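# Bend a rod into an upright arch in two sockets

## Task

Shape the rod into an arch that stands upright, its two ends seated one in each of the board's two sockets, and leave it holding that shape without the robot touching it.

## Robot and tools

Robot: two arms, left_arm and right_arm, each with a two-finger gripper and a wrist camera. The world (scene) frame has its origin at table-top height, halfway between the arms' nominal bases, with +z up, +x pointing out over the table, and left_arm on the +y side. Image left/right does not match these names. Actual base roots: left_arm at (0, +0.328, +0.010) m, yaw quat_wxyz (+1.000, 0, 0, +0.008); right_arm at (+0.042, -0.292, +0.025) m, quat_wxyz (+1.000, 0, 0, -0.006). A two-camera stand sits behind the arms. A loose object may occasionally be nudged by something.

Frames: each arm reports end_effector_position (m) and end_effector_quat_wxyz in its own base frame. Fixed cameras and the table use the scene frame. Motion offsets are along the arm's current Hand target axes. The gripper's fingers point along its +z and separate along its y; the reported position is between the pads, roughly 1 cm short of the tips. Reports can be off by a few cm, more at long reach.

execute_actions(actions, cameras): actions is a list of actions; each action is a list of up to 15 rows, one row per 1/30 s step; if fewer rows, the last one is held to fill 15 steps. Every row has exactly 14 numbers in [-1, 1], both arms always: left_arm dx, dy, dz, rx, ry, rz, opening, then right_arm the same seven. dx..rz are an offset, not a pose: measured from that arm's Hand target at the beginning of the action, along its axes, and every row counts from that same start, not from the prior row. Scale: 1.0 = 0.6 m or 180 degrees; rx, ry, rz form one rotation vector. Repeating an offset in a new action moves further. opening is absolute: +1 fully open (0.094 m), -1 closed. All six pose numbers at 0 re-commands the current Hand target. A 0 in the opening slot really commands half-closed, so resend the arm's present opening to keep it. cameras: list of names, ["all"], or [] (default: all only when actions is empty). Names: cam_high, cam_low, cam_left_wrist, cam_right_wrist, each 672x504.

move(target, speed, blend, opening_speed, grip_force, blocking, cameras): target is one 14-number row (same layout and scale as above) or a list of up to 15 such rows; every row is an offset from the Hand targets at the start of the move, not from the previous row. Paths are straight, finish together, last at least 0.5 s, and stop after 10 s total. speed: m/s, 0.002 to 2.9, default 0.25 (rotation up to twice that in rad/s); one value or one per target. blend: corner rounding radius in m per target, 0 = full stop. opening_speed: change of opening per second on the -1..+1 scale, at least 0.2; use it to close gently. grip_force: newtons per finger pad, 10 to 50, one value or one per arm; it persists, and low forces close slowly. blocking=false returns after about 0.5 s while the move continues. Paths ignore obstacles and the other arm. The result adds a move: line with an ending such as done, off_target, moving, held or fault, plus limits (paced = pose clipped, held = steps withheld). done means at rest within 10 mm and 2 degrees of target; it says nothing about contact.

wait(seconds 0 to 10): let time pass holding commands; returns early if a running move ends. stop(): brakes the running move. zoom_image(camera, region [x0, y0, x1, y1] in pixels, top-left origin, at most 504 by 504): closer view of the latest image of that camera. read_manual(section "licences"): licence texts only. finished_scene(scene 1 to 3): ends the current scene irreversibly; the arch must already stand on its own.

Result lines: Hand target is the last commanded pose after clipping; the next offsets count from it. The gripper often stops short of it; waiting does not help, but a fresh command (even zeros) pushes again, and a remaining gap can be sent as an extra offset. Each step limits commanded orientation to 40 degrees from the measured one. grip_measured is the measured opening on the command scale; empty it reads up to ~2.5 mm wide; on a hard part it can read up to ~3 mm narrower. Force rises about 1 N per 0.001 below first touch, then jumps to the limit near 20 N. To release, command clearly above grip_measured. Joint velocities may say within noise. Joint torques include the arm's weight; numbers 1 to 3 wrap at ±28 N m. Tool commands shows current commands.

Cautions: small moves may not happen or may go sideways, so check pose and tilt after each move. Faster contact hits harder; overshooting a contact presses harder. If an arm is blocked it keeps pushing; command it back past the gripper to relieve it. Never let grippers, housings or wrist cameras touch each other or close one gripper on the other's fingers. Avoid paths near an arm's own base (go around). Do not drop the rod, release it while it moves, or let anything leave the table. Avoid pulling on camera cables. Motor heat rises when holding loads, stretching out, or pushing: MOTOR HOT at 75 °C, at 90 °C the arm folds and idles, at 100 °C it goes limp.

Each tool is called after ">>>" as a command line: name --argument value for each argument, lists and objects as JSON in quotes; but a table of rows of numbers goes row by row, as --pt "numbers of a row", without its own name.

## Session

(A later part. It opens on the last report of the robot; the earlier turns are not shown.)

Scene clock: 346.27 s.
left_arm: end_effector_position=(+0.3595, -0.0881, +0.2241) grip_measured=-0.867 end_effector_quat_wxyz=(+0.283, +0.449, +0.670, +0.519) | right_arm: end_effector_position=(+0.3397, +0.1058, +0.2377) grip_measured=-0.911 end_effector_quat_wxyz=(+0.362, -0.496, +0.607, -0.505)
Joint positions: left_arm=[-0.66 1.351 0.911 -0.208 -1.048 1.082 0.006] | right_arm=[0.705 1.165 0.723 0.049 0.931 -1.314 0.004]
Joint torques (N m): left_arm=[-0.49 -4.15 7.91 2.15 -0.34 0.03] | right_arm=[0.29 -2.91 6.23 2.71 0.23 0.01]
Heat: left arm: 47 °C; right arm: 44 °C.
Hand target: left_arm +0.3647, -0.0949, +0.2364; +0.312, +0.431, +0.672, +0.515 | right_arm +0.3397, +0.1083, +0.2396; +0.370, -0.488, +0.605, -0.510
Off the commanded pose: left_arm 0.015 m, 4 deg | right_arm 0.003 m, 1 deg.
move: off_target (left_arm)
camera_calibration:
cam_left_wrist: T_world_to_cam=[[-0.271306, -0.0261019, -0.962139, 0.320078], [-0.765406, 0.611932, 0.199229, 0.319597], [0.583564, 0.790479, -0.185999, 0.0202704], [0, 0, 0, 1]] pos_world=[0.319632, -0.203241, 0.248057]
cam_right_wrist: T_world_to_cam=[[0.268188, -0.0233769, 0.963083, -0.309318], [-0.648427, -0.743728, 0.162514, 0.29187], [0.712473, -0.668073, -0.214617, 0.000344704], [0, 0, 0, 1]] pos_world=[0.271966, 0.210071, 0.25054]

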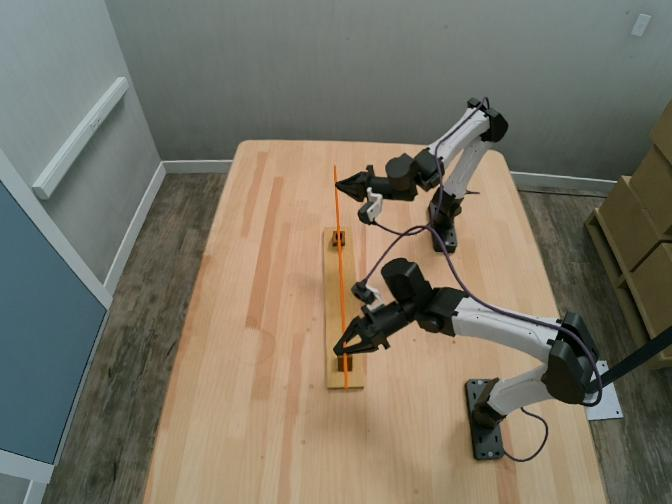

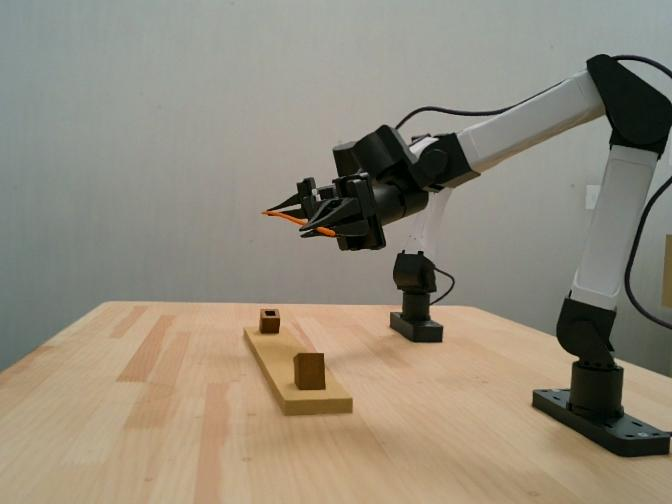

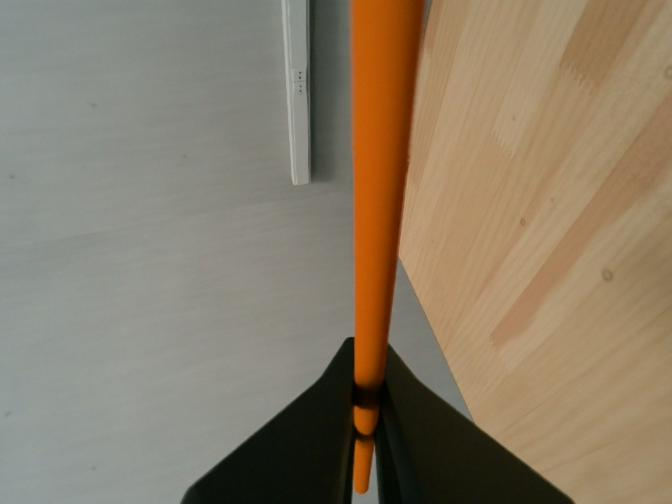

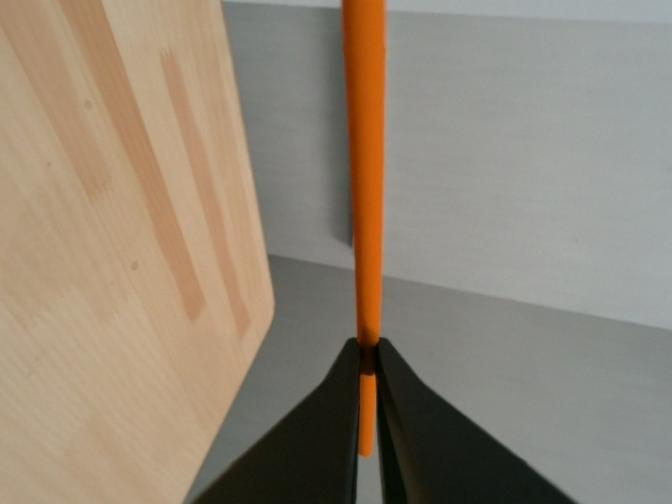

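>>> move --target '[0, 0, 0, 0, 0, 0, -1.0, 0, 0, 0, 0, 0, 0, 1.0]' --speed 0.05 --opening_speed 0.8 --cameras '["all"]'

Scene clock: 354.27 s.
left_arm: end_effector_position=(+0.3595, -0.0881, +0.2241) grip_measured=-0.868 end_effector_quat_wxyz=(+0.283, +0.449, +0.670, +0.519) | right_arm: end_effector_position=(+0.3401, +0.1062, +0.2389) grip_measured=+0.998 end_effector_quat_wxyz=(+0.365, -0.494, +0.607, -0.505)
Joint positions: left_arm=[-0.66 1.351 0.911 -0.208 -1.048 1.082 0.006] | right_arm=[0.705 1.165 0.723 0.057 0.931 -1.314 0.094]
Joint torques (N m): left_arm=[-0.49 -4.12 7.91 2.15 -0.34 0.03] | right_arm=[0.29 -2.91 6.2 2.63 0.22 0]
Heat: left arm: 48 °C; right arm: 44 °C.
Hand target: left_arm +0.3647, -0.0949, +0.2364; +0.312, +0.431, +0.672, +0.515 | right_arm +0.3397, +0.1083, +0.2396; +0.370, -0.488, +0.605, -0.510
Off the commanded pose: left_arm 0.015 m, 4 deg | right_arm 0.002 m, 1 deg.
move: off_target (left_arm)
camera_calibration:
cam_left_wrist: T_world_to_cam=[[-0.271306, -0.0261019, -0.962139, 0.320078], [-0.765406, 0.611932, 0.199229, 0.319597], [0.583564, 0.790479, -0.185999, 0.0202704], [0, 0, 0, 1]] pos_world=[0.319632, -0.203241, 0.248057]
cam_right_wrist: T_world_to_cam=[[0.262526, -0.0281731, 0.964513, -0.308546], [-0.649397, -0.744483, 0.15501, 0.294368], [0.713697, -0.667046, -0.213742, -0.000137827], [0, 0, 0, 1]] pos_world=[0.272262, 0.210368, 0.251937]

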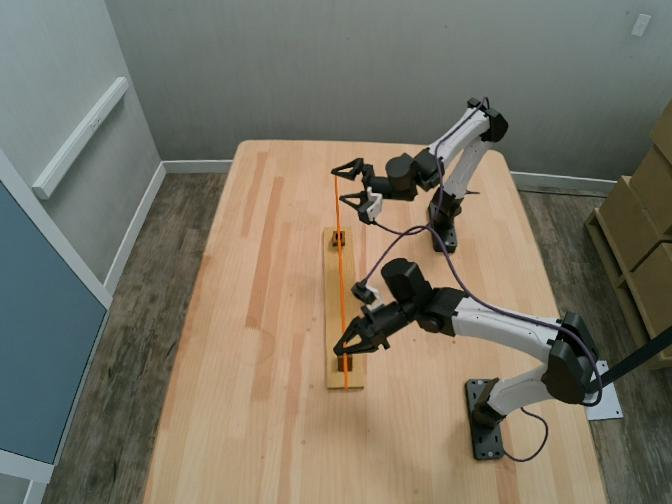

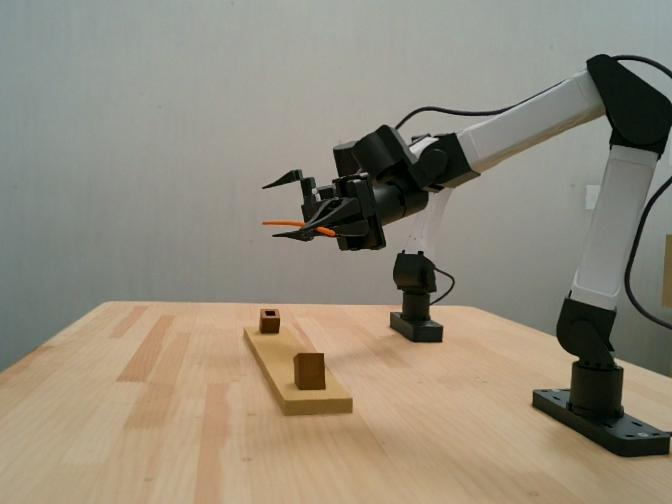

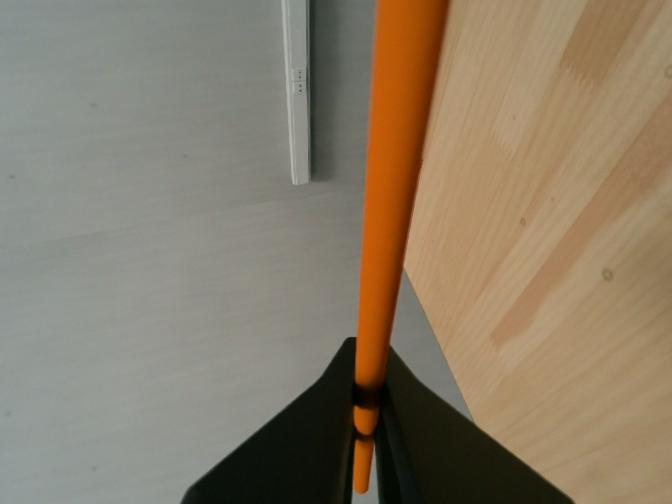

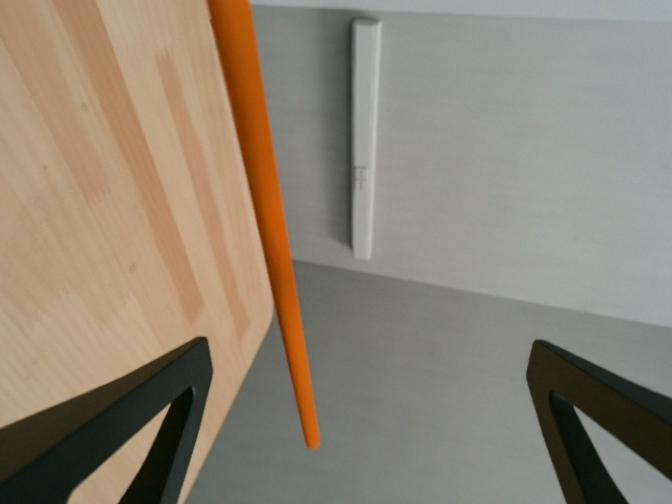

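>>> move --target '[0, 0, 0, 0, 0, 0, -1.0, 0.0030, 0.0365, 0.0405, -0.0082, 0.0332, -0.0048, 1.0]' --speed 0.05 --cameras '["cam_right_wrist", "cam_low"]'

Scene clock: 362.67 s.
left_arm: end_effector_position=(+0.3595, -0.0881, +0.2241) grip_measured=-0.868 end_effector_quat_wxyz=(+0.283, +0.449, +0.670, +0.519) | right_arm: end_effector_position=(+0.3536, +0.1051, +0.2067) grip_measured=+0.998 end_effector_quat_wxyz=(+0.317, -0.496, +0.615, -0.524)
Joint positions: left_arm=[-0.66 1.351 0.911 -0.208 -1.048 1.082 0.006] | right_arm=[0.694 1.304 0.723 0.108 0.99 -1.301 0.094]
Joint torques (N m): left_arm=[-0.49 -4.14 7.92 2.15 -0.34 0.03] | right_arm=[-1.14 -3.81 7.35 2.54 0.3 0.31]
Heat: left arm: 48 °C; right arm: 45 °C.
Hand target: left_arm +0.3647, -0.0949, +0.2364; +0.312, +0.431, +0.672, +0.515 | right_arm +0.3575, +0.1005, +0.2133; +0.328, -0.470, +0.626, -0.529
Off the commanded pose: left_arm 0.015 m, 4 deg | right_arm 0.009 m, 4 deg.
move: off_target (left_arm, right_arm)
camera_calibration:
cam_right_wrist: T_world_to_cam=[[0.308536, 0.0146625, 0.9511, -0.299027], [-0.68866, -0.686295, 0.233981, 0.298812], [0.656165, -0.727176, -0.201649, 0.00673825], [0, 0, 0, 1]] pos_world=[0.293619, 0.214357, 0.215847]
Images, in order (width x height): cam_low 672x504, cam_right_wrist 672x504.

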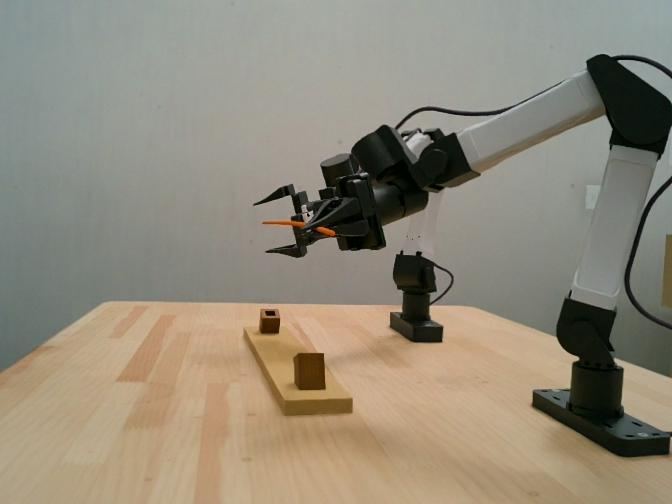

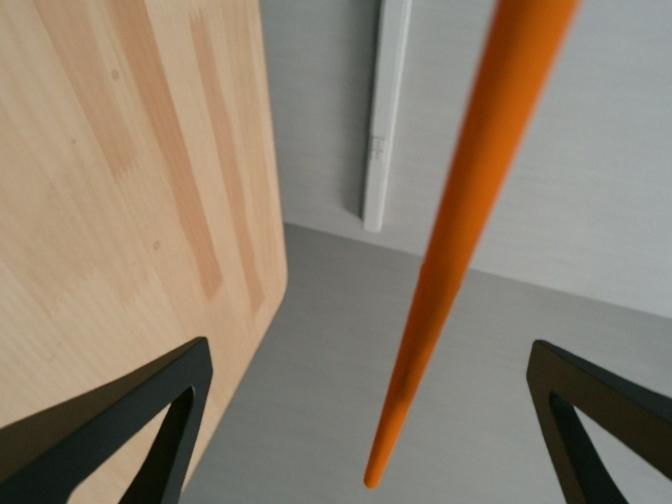

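>>> move --target '[0, 0, 0, 0, 0, 0, -1.0, -0.004, -0.0117, 0, 0, 0, 0, 1.0]' --speed 0.05 --cameras '["cam_right_wrist"]'

>>> move --target '[0, 0, 0, 0, 0, 0, -1.0, 0, 0, 0, 0, 0, 0, -1.0]' --speed 0.05 --opening_speed 0.6 --cameras '["all"]'

Scene clock: 370.60 s.
left_arm: end_effector_position=(+0.3595, -0.0881, +0.2241) grip_measured=-0.868 end_effector_quat_wxyz=(+0.283, +0.449, +0.670, +0.519) | right_arm: end_effector_position=(+0.3536, +0.1048, +0.2068) grip_measured=+0.998 end_effector_quat_wxyz=(+0.316, -0.496, +0.615, -0.525)
Joint positions: left_arm=[-0.66 1.351 0.911 -0.208 -1.048 1.082 0.006] | right_arm=[0.694 1.304 0.723 0.108 0.992 -1.301 0.094]
Joint torques (N m): left_arm=[-0.49 -4.14 7.91 2.15 -0.34 0.03] | right_arm=[-1.07 -3.38 9.77 2.27 0.3 0.29]
Motor temperatures (°C): left_arm=[22 28 44 49 23 23 24] | right_arm=[25 27 42 46 26 23 24]
Heat: left arm: 49 °C; right arm: 46 °C.
Hand target: left_arm +0.3647, -0.0949, +0.2364; +0.312, +0.431, +0.672, +0.515 | right_arm +0.3600, +0.1028, +0.2199; +0.328, -0.470, +0.626, -0.529
Off the commanded pose: left_arm 0.015 m, 4 deg | right_arm 0.015 m, 4 deg.
move: off_target (left_arm, right_arm)
camera_calibration:
cam_right_wrist: T_world_to_cam=[[0.308131, 0.014769, 0.951229, -0.298986], [-0.689696, -0.685229, 0.234052, 0.298805], [0.655266, -0.728178, -0.200954, 0.00685661], [0, 0, 0, 1]] pos_world=[0.293719, 0.214159, 0.215846]
Images, in order (width x height): cam_right_wrist 672x504.

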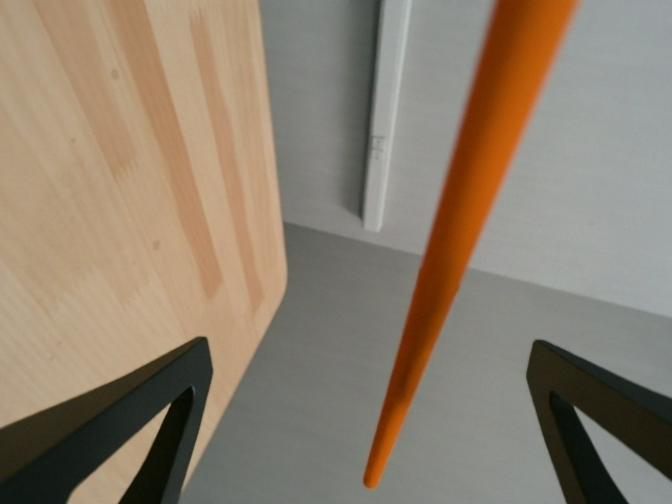

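Scene clock: 374.43 s.
left_arm: end_effector_position=(+0.3595, -0.0881, +0.2241) grip_measured=-0.868 end_effector_quat_wxyz=(+0.283, +0.449, +0.670, +0.519) | right_arm: end_effector_position=(+0.3535, +0.1046, +0.2069) grip_measured=-0.904 end_effector_quat_wxyz=(+0.317, -0.494, +0.617, -0.524)
Joint positions: left_arm=[-0.66 1.351 0.911 -0.208 -1.048 1.082 0.006] | right_arm=[0.694 1.304 0.723 0.108 0.993 -1.297 0.005]
Joint torques (N m): left_arm=[-0.49 -4.15 7.92 2.15 -0.34 0.03] | right_arm=[-1.05 -3.38 9.78 2.27 0.29 0.24]
Heat: left arm: 49 °C; right arm: 46 °C.
Hand target: left_arm +0.3647, -0.0949, +0.2364; +0.312, +0.431, +0.672, +0.515 | right_arm +0.3600, +0.1028, +0.2199; +0.328, -0.470, +0.626, -0.529
Off the commanded pose: left_arm 0.015 m, 4 deg | right_arm 0.015 m, 3 deg.
move: off_target (left_arm, right_arm)
camera_calibration:
cam_left_wrist: T_world_to_cam=[[-0.271306, -0.0261019, -0.962139, 0.320078], [-0.765406, 0.611932, 0.199229, 0.319597], [0.583564, 0.790479, -0.185999, 0.0202704], [0, 0, 0, 1]] pos_world=[0.319632, -0.203241, 0.248057]
cam_right_wrist: T_world_to_cam=[[0.306284, 0.0105118, 0.951882, -0.298114], [-0.691873, -0.684346, 0.230179, 0.300068], [0.653837, -0.729081, -0.202332, 0.00764389], [0, 0, 0, 1]] pos_world=[0.293918, 0.214057, 0.216246]

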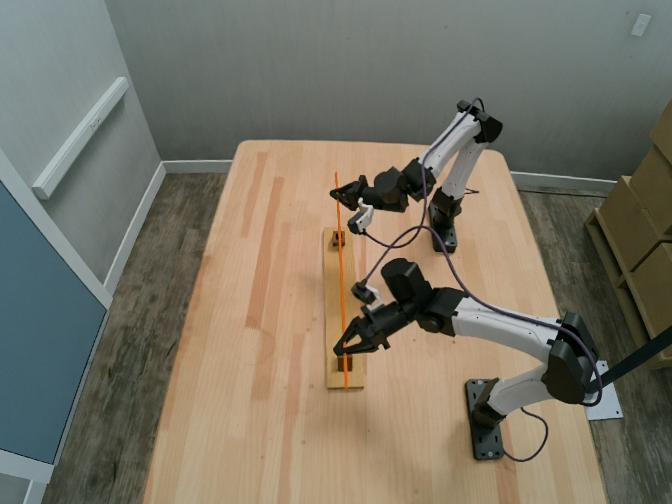

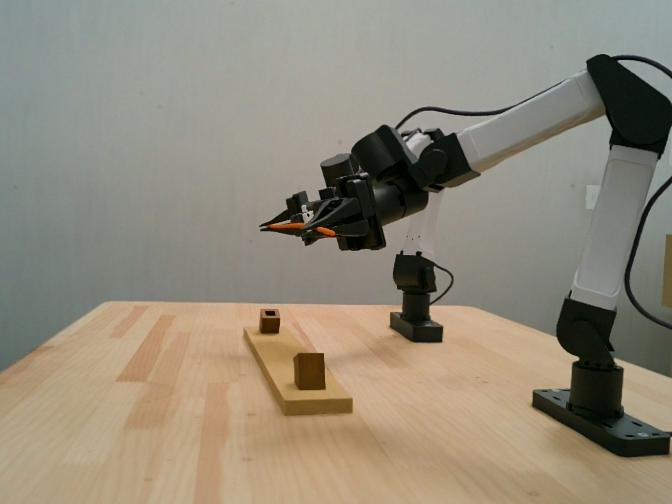

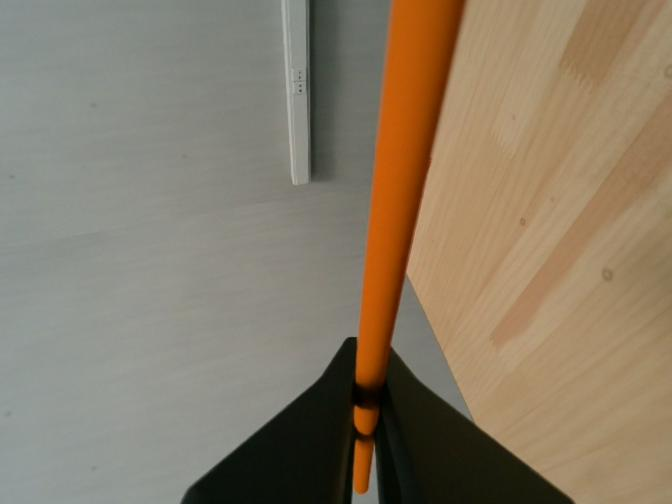

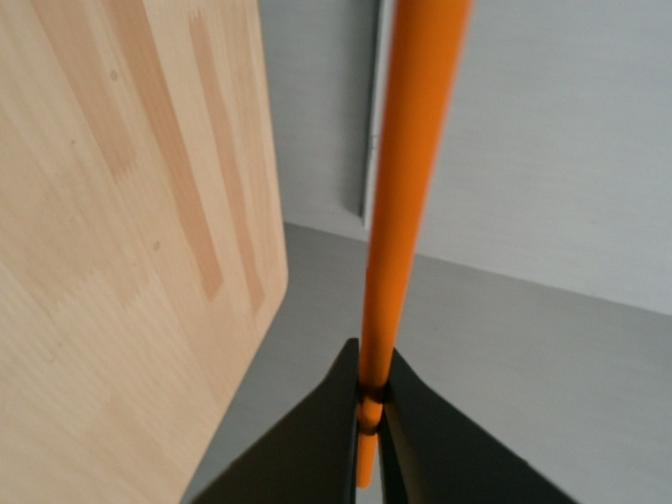

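>>> move --pt "-0.0061 -0.0006 -0.0025 0.0358 -0.0240 -0.0808 -1.0 -0.0060 0.0001 -0.0028 -0.0378 -0.0221 0.0806 -1.0" --pt "-0.0196 -0.0018 -0.0082 0.0717 -0.0480 -0.1617 -1.0 -0.0193 0.0004 -0.0090 -0.0757 -0.0442 0.1611 -1.0" --speed 0.08 --blend '[0.003, 0]' --cameras '["all"]'

Scene clock: 383.87 s.
left_arm: end_effector_position=(+0.3617, -0.1046, +0.2107) grip_measured=-0.868 end_effector_quat_wxyz=(+0.391, +0.353, +0.781, +0.335) | right_arm: end_effector_position=(+0.3561, +0.1148, +0.2012) grip_measured=-0.904 end_effector_quat_wxyz=(+0.409, -0.396, +0.748, -0.343)
Joint positions: left_arm=[-0.603 1.314 0.96 -0.347 -0.753 0.609 0.006] | right_arm=[0.63 1.274 0.848 -0.196 0.737 -0.735 0.005]
Joint torques (N m): left_arm=[0.39 -6.69 9.84 1.82 -0.03 -0.35] | right_arm=[-1.2 -6.91 10.21 1.9 -0.26 0.62]
Heat: left arm: 48 °C; right arm: 45 °C.
Hand target: left_arm +0.3652, -0.1076, +0.2364; +0.431, +0.317, +0.787, +0.308 | right_arm +0.3590, +0.1155, +0.2199; +0.434, -0.369, +0.757, -0.320
Off the commanded pose: left_arm 0.026 m, 7 deg | right_arm 0.019 m, 5 deg.
move: off_target (left_arm, right_arm)
camera_calibration:
cam_left_wrist: T_world_to_cam=[[-0.253703, -0.50426, -0.825444, 0.222124], [-0.774398, 0.61723, -0.13905, 0.409053], [0.579606, 0.603945, -0.547091, 0.0874619], [0, 0, 0, 1]] pos_world=[0.32243, -0.193294, 0.288079]
cam_right_wrist: T_world_to_cam=[[0.339794, -0.472627, 0.81312, -0.222091], [-0.716972, -0.689705, -0.101277, 0.386415], [0.608679, -0.548571, -0.573218, 0.0822275], [0, 0, 0, 1]] pos_world=[0.302464, 0.206654, 0.266856]

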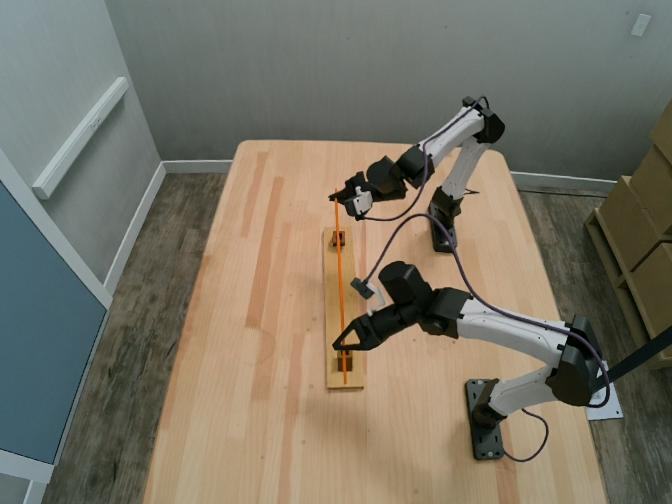

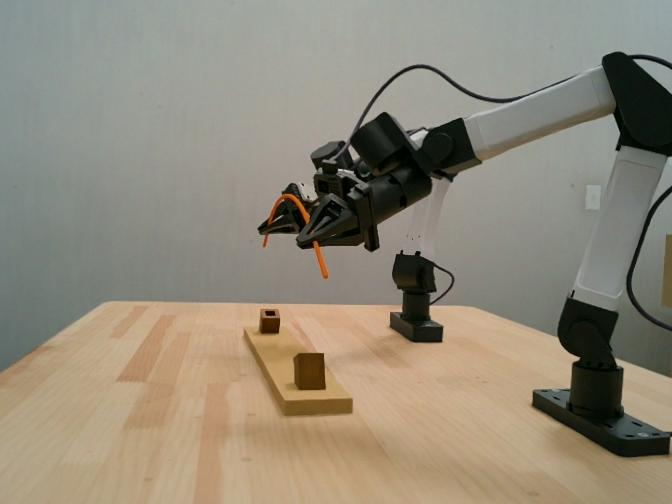

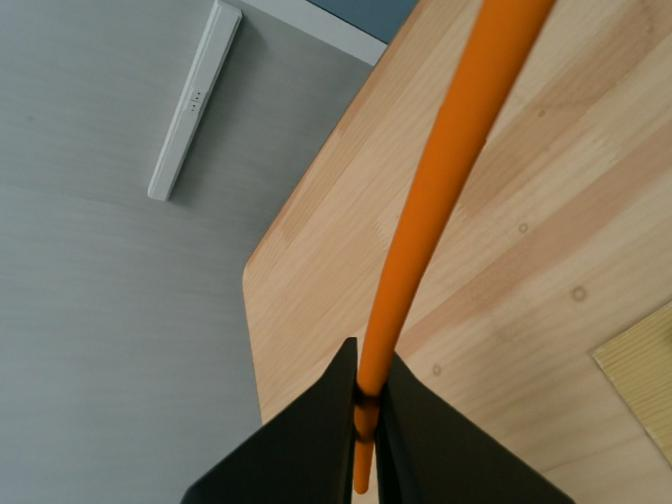

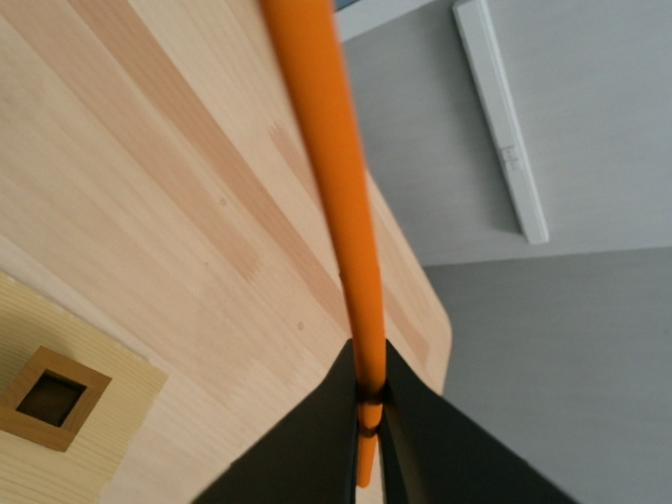

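>>> move --target '[-0.0203, -0.0152, -0.0041, 0.0381, -0.0270, -0.0885, -1.0, -0.0206, 0.0140, -0.0062, -0.0424, -0.0383, 0.0875, -1.0]' --speed 0.08 --cameras '["all"]'

Scene clock: 391.10 s.
left_arm: end_effector_position=(+0.3608, -0.1213, +0.2096) grip_measured=-0.868 end_effector_quat_wxyz=(+0.440, +0.290, +0.822, +0.218) | right_arm: end_effector_position=(+0.3563, +0.1299, +0.2049) grip_measured=-0.904 end_effector_quat_wxyz=(+0.466, -0.343, +0.786, -0.218)
Joint positions: left_arm=[-0.579 1.284 0.96 -0.347 -0.583 0.388 0.006] | right_arm=[0.584 1.227 0.848 -0.196 0.53 -0.531 0.005]
Joint torques (N m): left_arm=[0.66 -6.58 8.98 2.12 0.02 -0.51] | right_arm=[-1.39 -6.78 8.38 2.32 -0.37 0.86]
Heat: left arm: 48 °C; right arm: 45 °C.
Hand target: left_arm +0.3662, -0.1230, +0.2364; +0.482, +0.243, +0.821, +0.185 | right_arm +0.3577, +0.1308, +0.2199; +0.493, -0.308, +0.793, -0.184
Off the commanded pose: left_arm 0.027 m, 8 deg | right_arm 0.015 m, 6 deg.
move: off_target (left_arm, right_arm)
camera_calibration:
cam_left_wrist: T_world_to_cam=[[-0.248586, -0.722873, -0.644717, 0.146393], [-0.775168, 0.547579, -0.315074, 0.447272], [0.580792, 0.421441, -0.696469, 0.106192], [0, 0, 0, 1]] pos_world=[0.321427, -0.183846, 0.309265]
cam_right_wrist: T_world_to_cam=[[0.363468, -0.681953, 0.63469, -0.162798], [-0.696861, -0.651174, -0.300593, 0.425985], [0.618284, -0.333035, -0.711907, 0.0895202], [0, 0, 0, 1]] pos_world=[0.300676, 0.196184, 0.295105]

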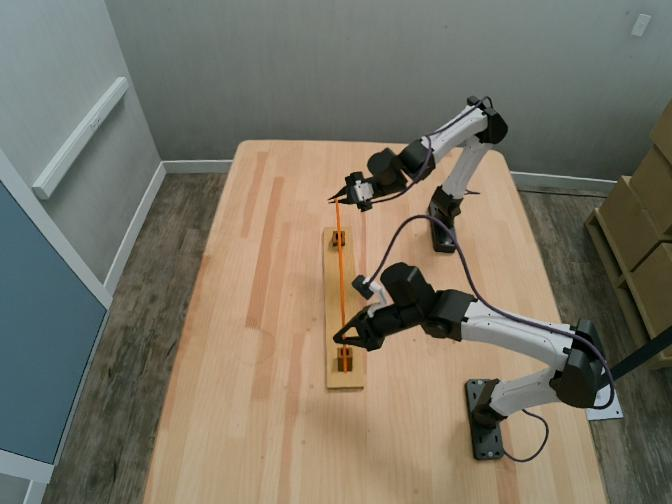

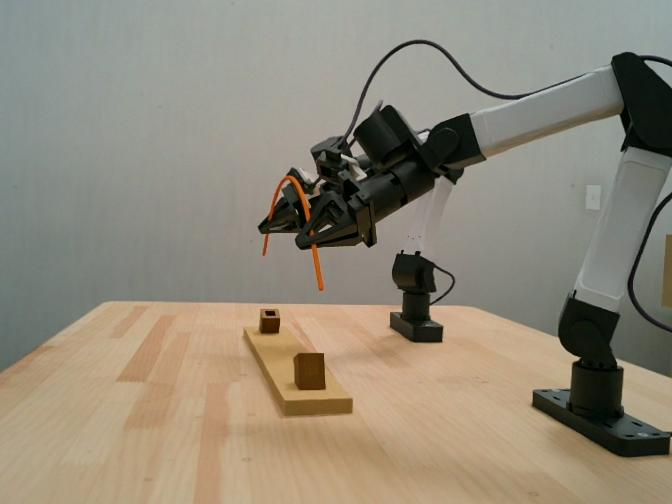

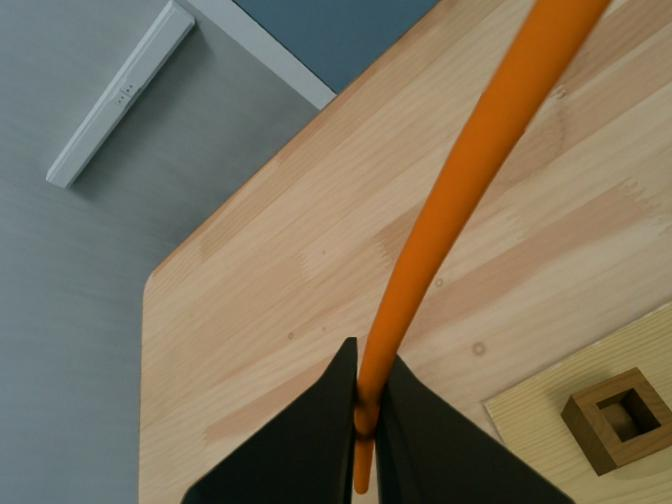

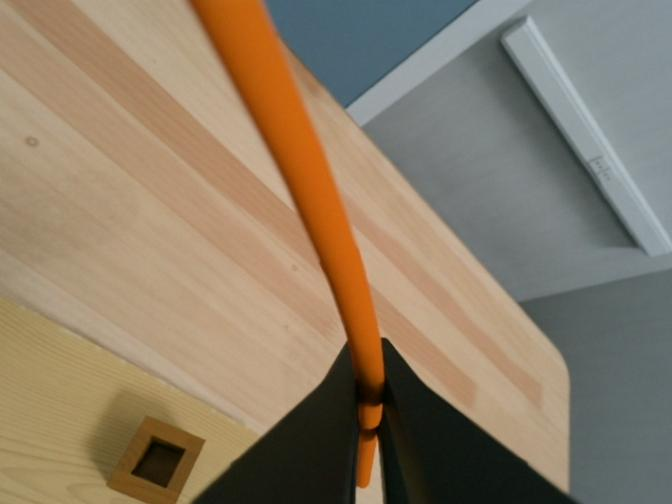

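>>> move --target '[-0.0191, -0.0253, -0.0005, 0.0307, -0.0217, -0.0712, -1.0, -0.0202, 0.0243, -0.0022, -0.0362, -0.0226, 0.0843, -1.0]' --speed 0.08 --cameras '["all"]'

Scene clock: 397.67 s.
left_arm: end_effector_position=(+0.3578, -0.1372, +0.2075) grip_measured=-0.868 end_effector_quat_wxyz=(+0.459, +0.235, +0.847, +0.129) | right_arm: end_effector_position=(+0.3533, +0.1474, +0.2028) grip_measured=-0.904 end_effector_quat_wxyz=(+0.491, -0.280, +0.818, -0.106)
Joint positions: left_arm=[-0.576 1.273 0.96 -0.347 -0.476 0.203 0.006] | right_arm=[0.569 1.217 0.848 -0.196 0.389 -0.307 0.005]
Joint torques (N m): left_arm=[0.79 -6.64 7.19 2.7 0.06 -0.6] | right_arm=[-1.51 -6.89 7.34 2.76 -0.48 1.06]
Heat: left arm: 48 °C; right arm: 45 °C.
Hand target: left_arm +0.3673, -0.1420, +0.2365; +0.515, +0.179, +0.834, +0.082 | right_arm +0.3560, +0.1498, +0.2199; +0.523, -0.235, +0.817, -0.061
Off the commanded pose: left_arm 0.031 m, 11 deg | right_arm 0.017 m, 8 deg.
move: off_target (left_arm, right_arm)
camera_calibration:
cam_left_wrist: T_world_to_cam=[[-0.244259, -0.849099, -0.468368, 0.0773472], [-0.790396, 0.45415, -0.411122, 0.465577], [0.561793, 0.269776, -0.782055, 0.117018], [0, 0, 0, 1]] pos_world=[0.321143, -0.177335, 0.319151]
cam_right_wrist: T_world_to_cam=[[0.381077, -0.82461, 0.418088, -0.089684], [-0.715315, -0.549471, -0.431749, 0.452744], [0.585752, -0.134535, -0.799247, 0.0956486], [0, 0, 0, 1]] pos_world=[0.302005, 0.187683, 0.309415]

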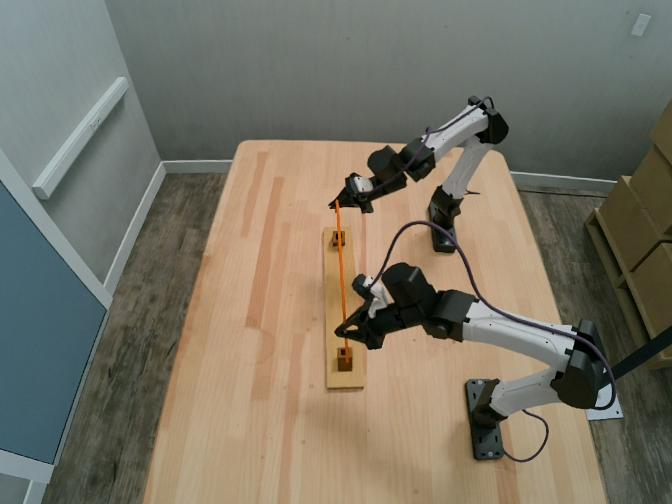

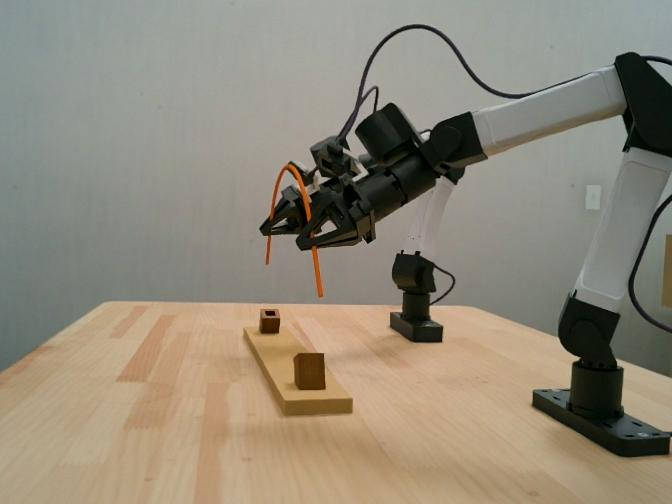

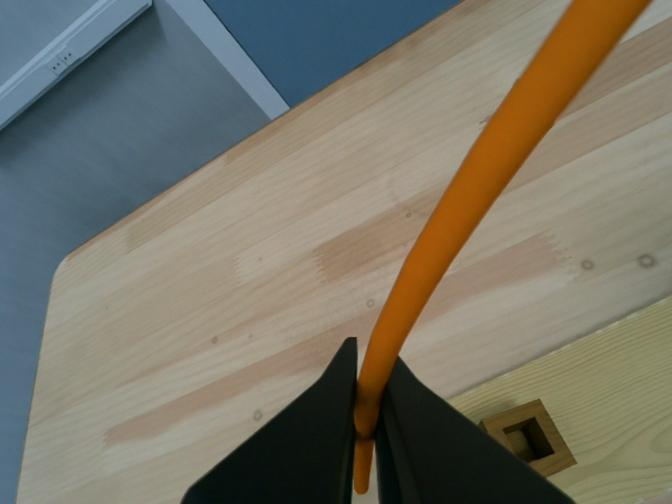

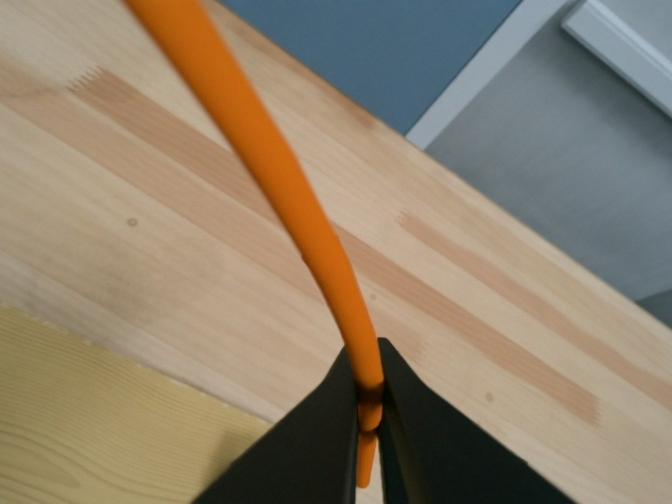

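>>> zoom_image --camera "cam_left_wrist" --region '[440, 370, 640, 504]'

>>> zoom_image --camera "cam_high" --region '[300, 180, 400, 400]'

>>> zoom_image --camera "cam_low" --region '[230, 150, 380, 420]'

Scaled by 2.520 from the camera's 672x504 image, which has a finer 960x720 frame.

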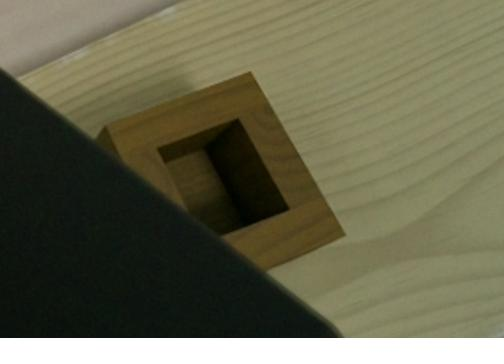

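Scaled by 2.291 from the camera's 672x504 image, which has a finer 960x720 frame.

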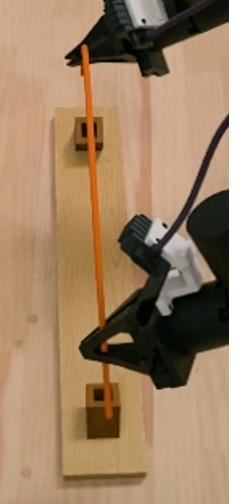

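Scaled by 1.867 from the camera's 672x504 image, which has a finer 960x720 frame.

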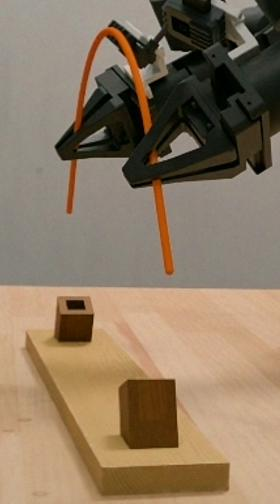

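>>> move --target '[-0.0192, -0.0405, 0.0067, 0.0211, -0.0220, -0.0491, -1.0, 0.0022, 0, -0.0038, -0.0212, -0.0176, 0.0496, -1.0]' --speed 0.08 --cameras '["all"]'

Scene clock: 415.23 s.
left_arm: end_effector_position=(+0.3579, -0.1588, +0.2103) grip_measured=-0.868 end_effector_quat_wxyz=(+0.490, +0.194, +0.848, +0.059) | right_arm: end_effector_position=(+0.3482, +0.1481, +0.2004) grip_measured=-0.904 end_effector_quat_wxyz=(+0.503, -0.245, +0.828, -0.033)
Joint positions: left_arm=[-0.6 1.268 0.931 -0.26 -0.421 0.075 0.006] | right_arm=[0.519 1.171 0.8 -0.164 0.257 -0.203 0.005]
Joint torques (N m): left_arm=[-0.24 -4.45 7.24 2.98 -0.01 -0.76] | right_arm=[-1.87 -6.45 6.54 3.17 -0.44 1.2]
Heat: left arm: 51 °C; right arm: 45 °C.
Hand target: left_arm +0.3703, -0.1690, +0.2364; +0.542, +0.134, +0.829, +0.008 | right_arm +0.3535, +0.1489, +0.2198; +0.540, -0.189, +0.820, +0.013
Off the commanded pose: left_arm 0.031 m, 11 deg | right_arm 0.020 m, 9 deg.
move: off_target (left_arm, right_arm)
camera_calibration:
cam_left_wrist: T_world_to_cam=[[-0.234306, -0.916197, -0.325092, 0.0159181], [-0.776564, 0.377563, -0.504376, 0.4791], [0.58485, 0.134276, -0.79995, 0.0989364], [0, 0, 0, 1]] pos_world=[0.317918, -0.179591, 0.325966]
cam_right_wrist: T_world_to_cam=[[0.399594, -0.876485, 0.268512, -0.0549448], [-0.72082, -0.481395, -0.498676, 0.453738], [0.566342, 0.00571916, -0.82415, 0.0877396], [0, 0, 0, 1]] pos_world=[0.299328, 0.169767, 0.313332]

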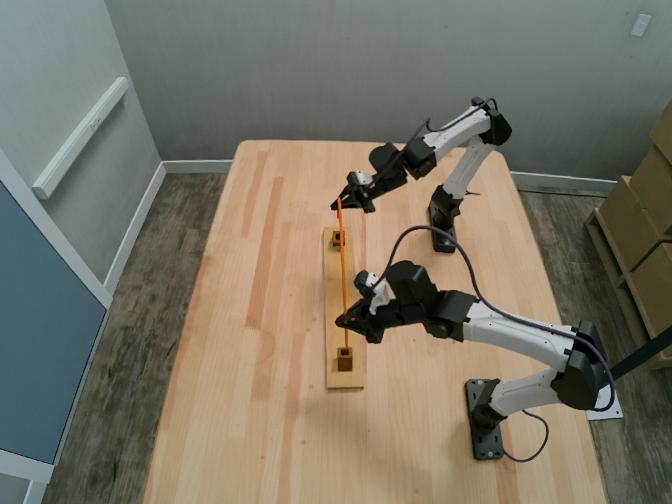

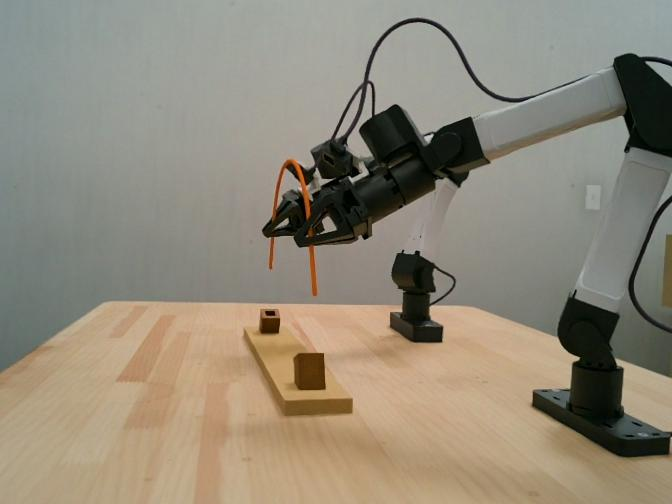

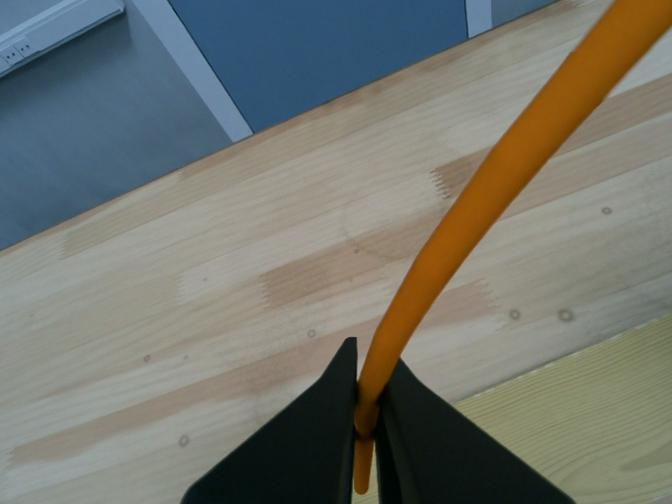

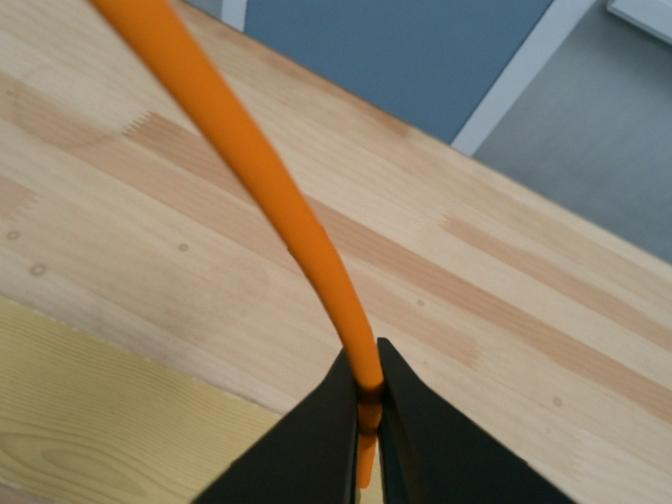

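>>> move --target '[-0.0117, -0.0400, 0.0102, 0.0150, -0.0196, -0.0371, -1.0, 0.0037, -0.0118, -0.0028, -0.0154, -0.0183, 0.0374, -1.0]' --speed 0.08 --cameras '["all"]'

Scene clock: 423.57 s.
left_arm: end_effector_position=(+0.3602, -0.1856, +0.2083) grip_measured=-0.868 end_effector_quat_wxyz=(+0.513, +0.165, +0.842, +0.008) | right_arm: end_effector_position=(+0.3484, +0.1417, +0.1999) grip_measured=-0.904 end_effector_quat_wxyz=(+0.523, -0.211, +0.826, +0.023)
Joint positions: left_arm=[-0.648 1.302 0.905 -0.145 -0.41 -0.026 0.006] | right_arm=[0.45 1.129 0.731 -0.077 0.139 -0.136 0.005]
Joint torques (N m): left_arm=[-0.14 -4.38 7.27 3.09 -0.09 -0.84] | right_arm=[-1.99 -6 6.58 3.26 -0.47 1.31]
Heat: left arm: 53 °C; right arm: 48 °C.
Hand target: left_arm +0.3734, -0.1946, +0.2364; +0.564, +0.099, +0.819, -0.047 | right_arm +0.3536, +0.1412, +0.2198; +0.557, -0.153, +0.813, +0.070
Off the commanded pose: left_arm 0.032 m, 12 deg | right_arm 0.021 m, 10 deg.
move: off_target (left_arm, right_arm)
camera_calibration:
cam_left_wrist: T_world_to_cam=[[-0.232611, -0.948285, -0.215981, -0.0380302], [-0.758668, 0.315872, -0.569778, 0.485712], [0.608535, 0.0313216, -0.792909, 0.0704205], [0, 0, 0, 1]] pos_world=[0.316795, -0.191692, 0.324371]
cam_right_wrist: T_world_to_cam=[[0.399455, -0.904108, 0.151736, -0.0332175], [-0.713899, -0.410613, -0.567226, 0.451841], [0.575139, 0.118257, -0.809463, 0.0652267], [0, 0, 0, 1]] pos_world=[0.298323, 0.147786, 0.314135]

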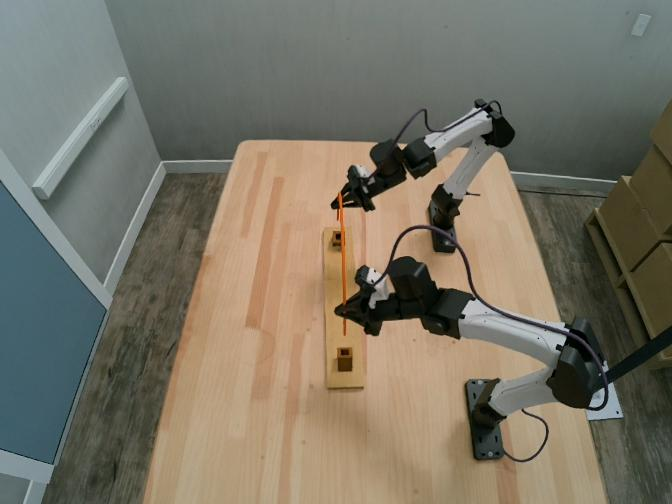

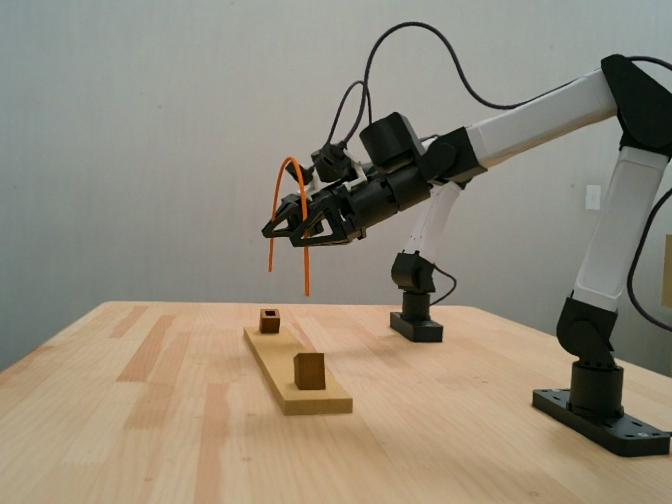

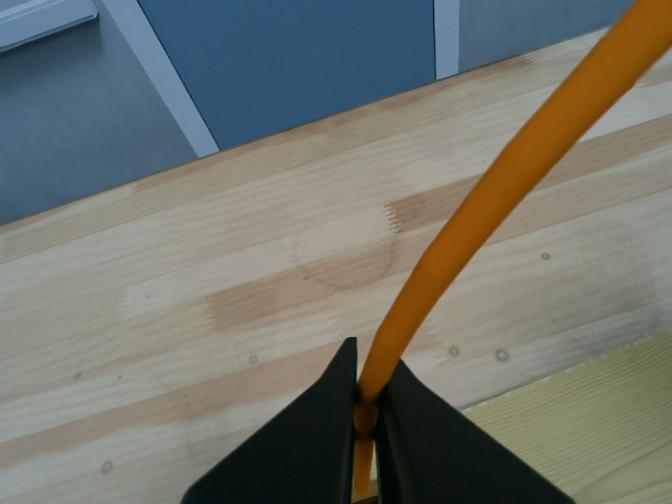

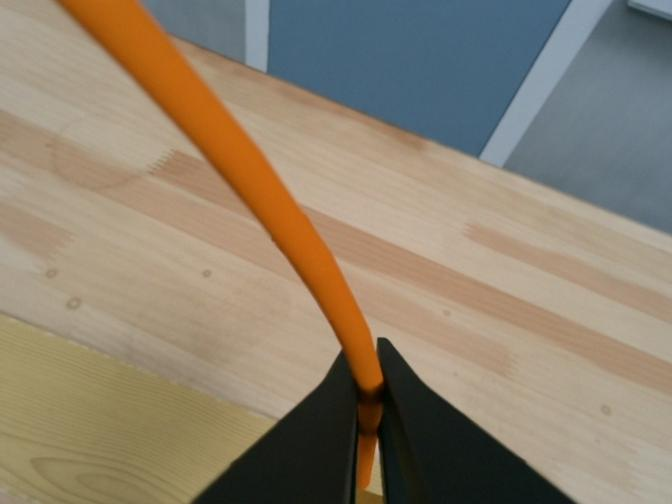

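>>> zoom_image --camera "cam_high" --region '[300, 180, 400, 280]'

>>> zoom_image --camera "cam_high" --region '[300, 290, 400, 390]'

>>> zoom_image --camera "cam_low" --region '[230, 240, 370, 420]'

Scaled by 5.040 from the camera's 672x504 image, which has a finer 960x720 frame.

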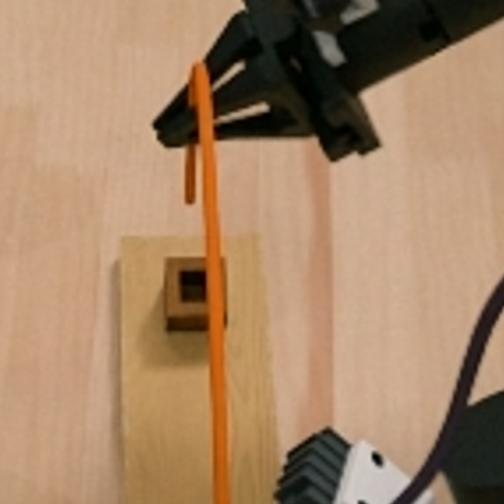

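Scaled by 5.040 from the camera's 672x504 image, which has a finer 960x720 frame.

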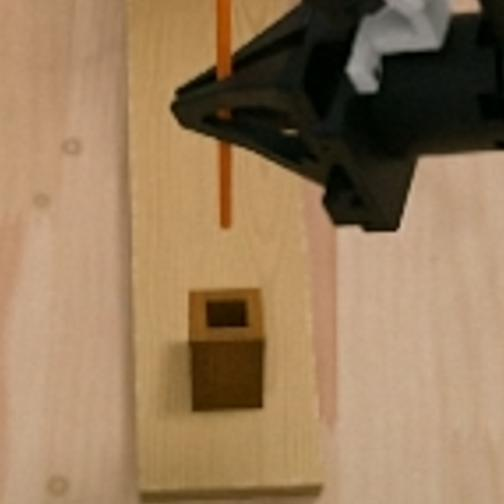

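Scaled by 2.800 from the camera's 672x504 image, which has a finer 960x720 frame.

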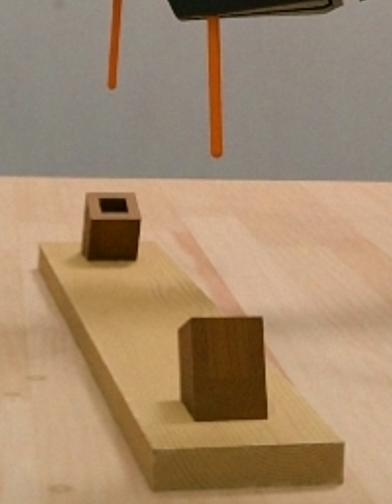

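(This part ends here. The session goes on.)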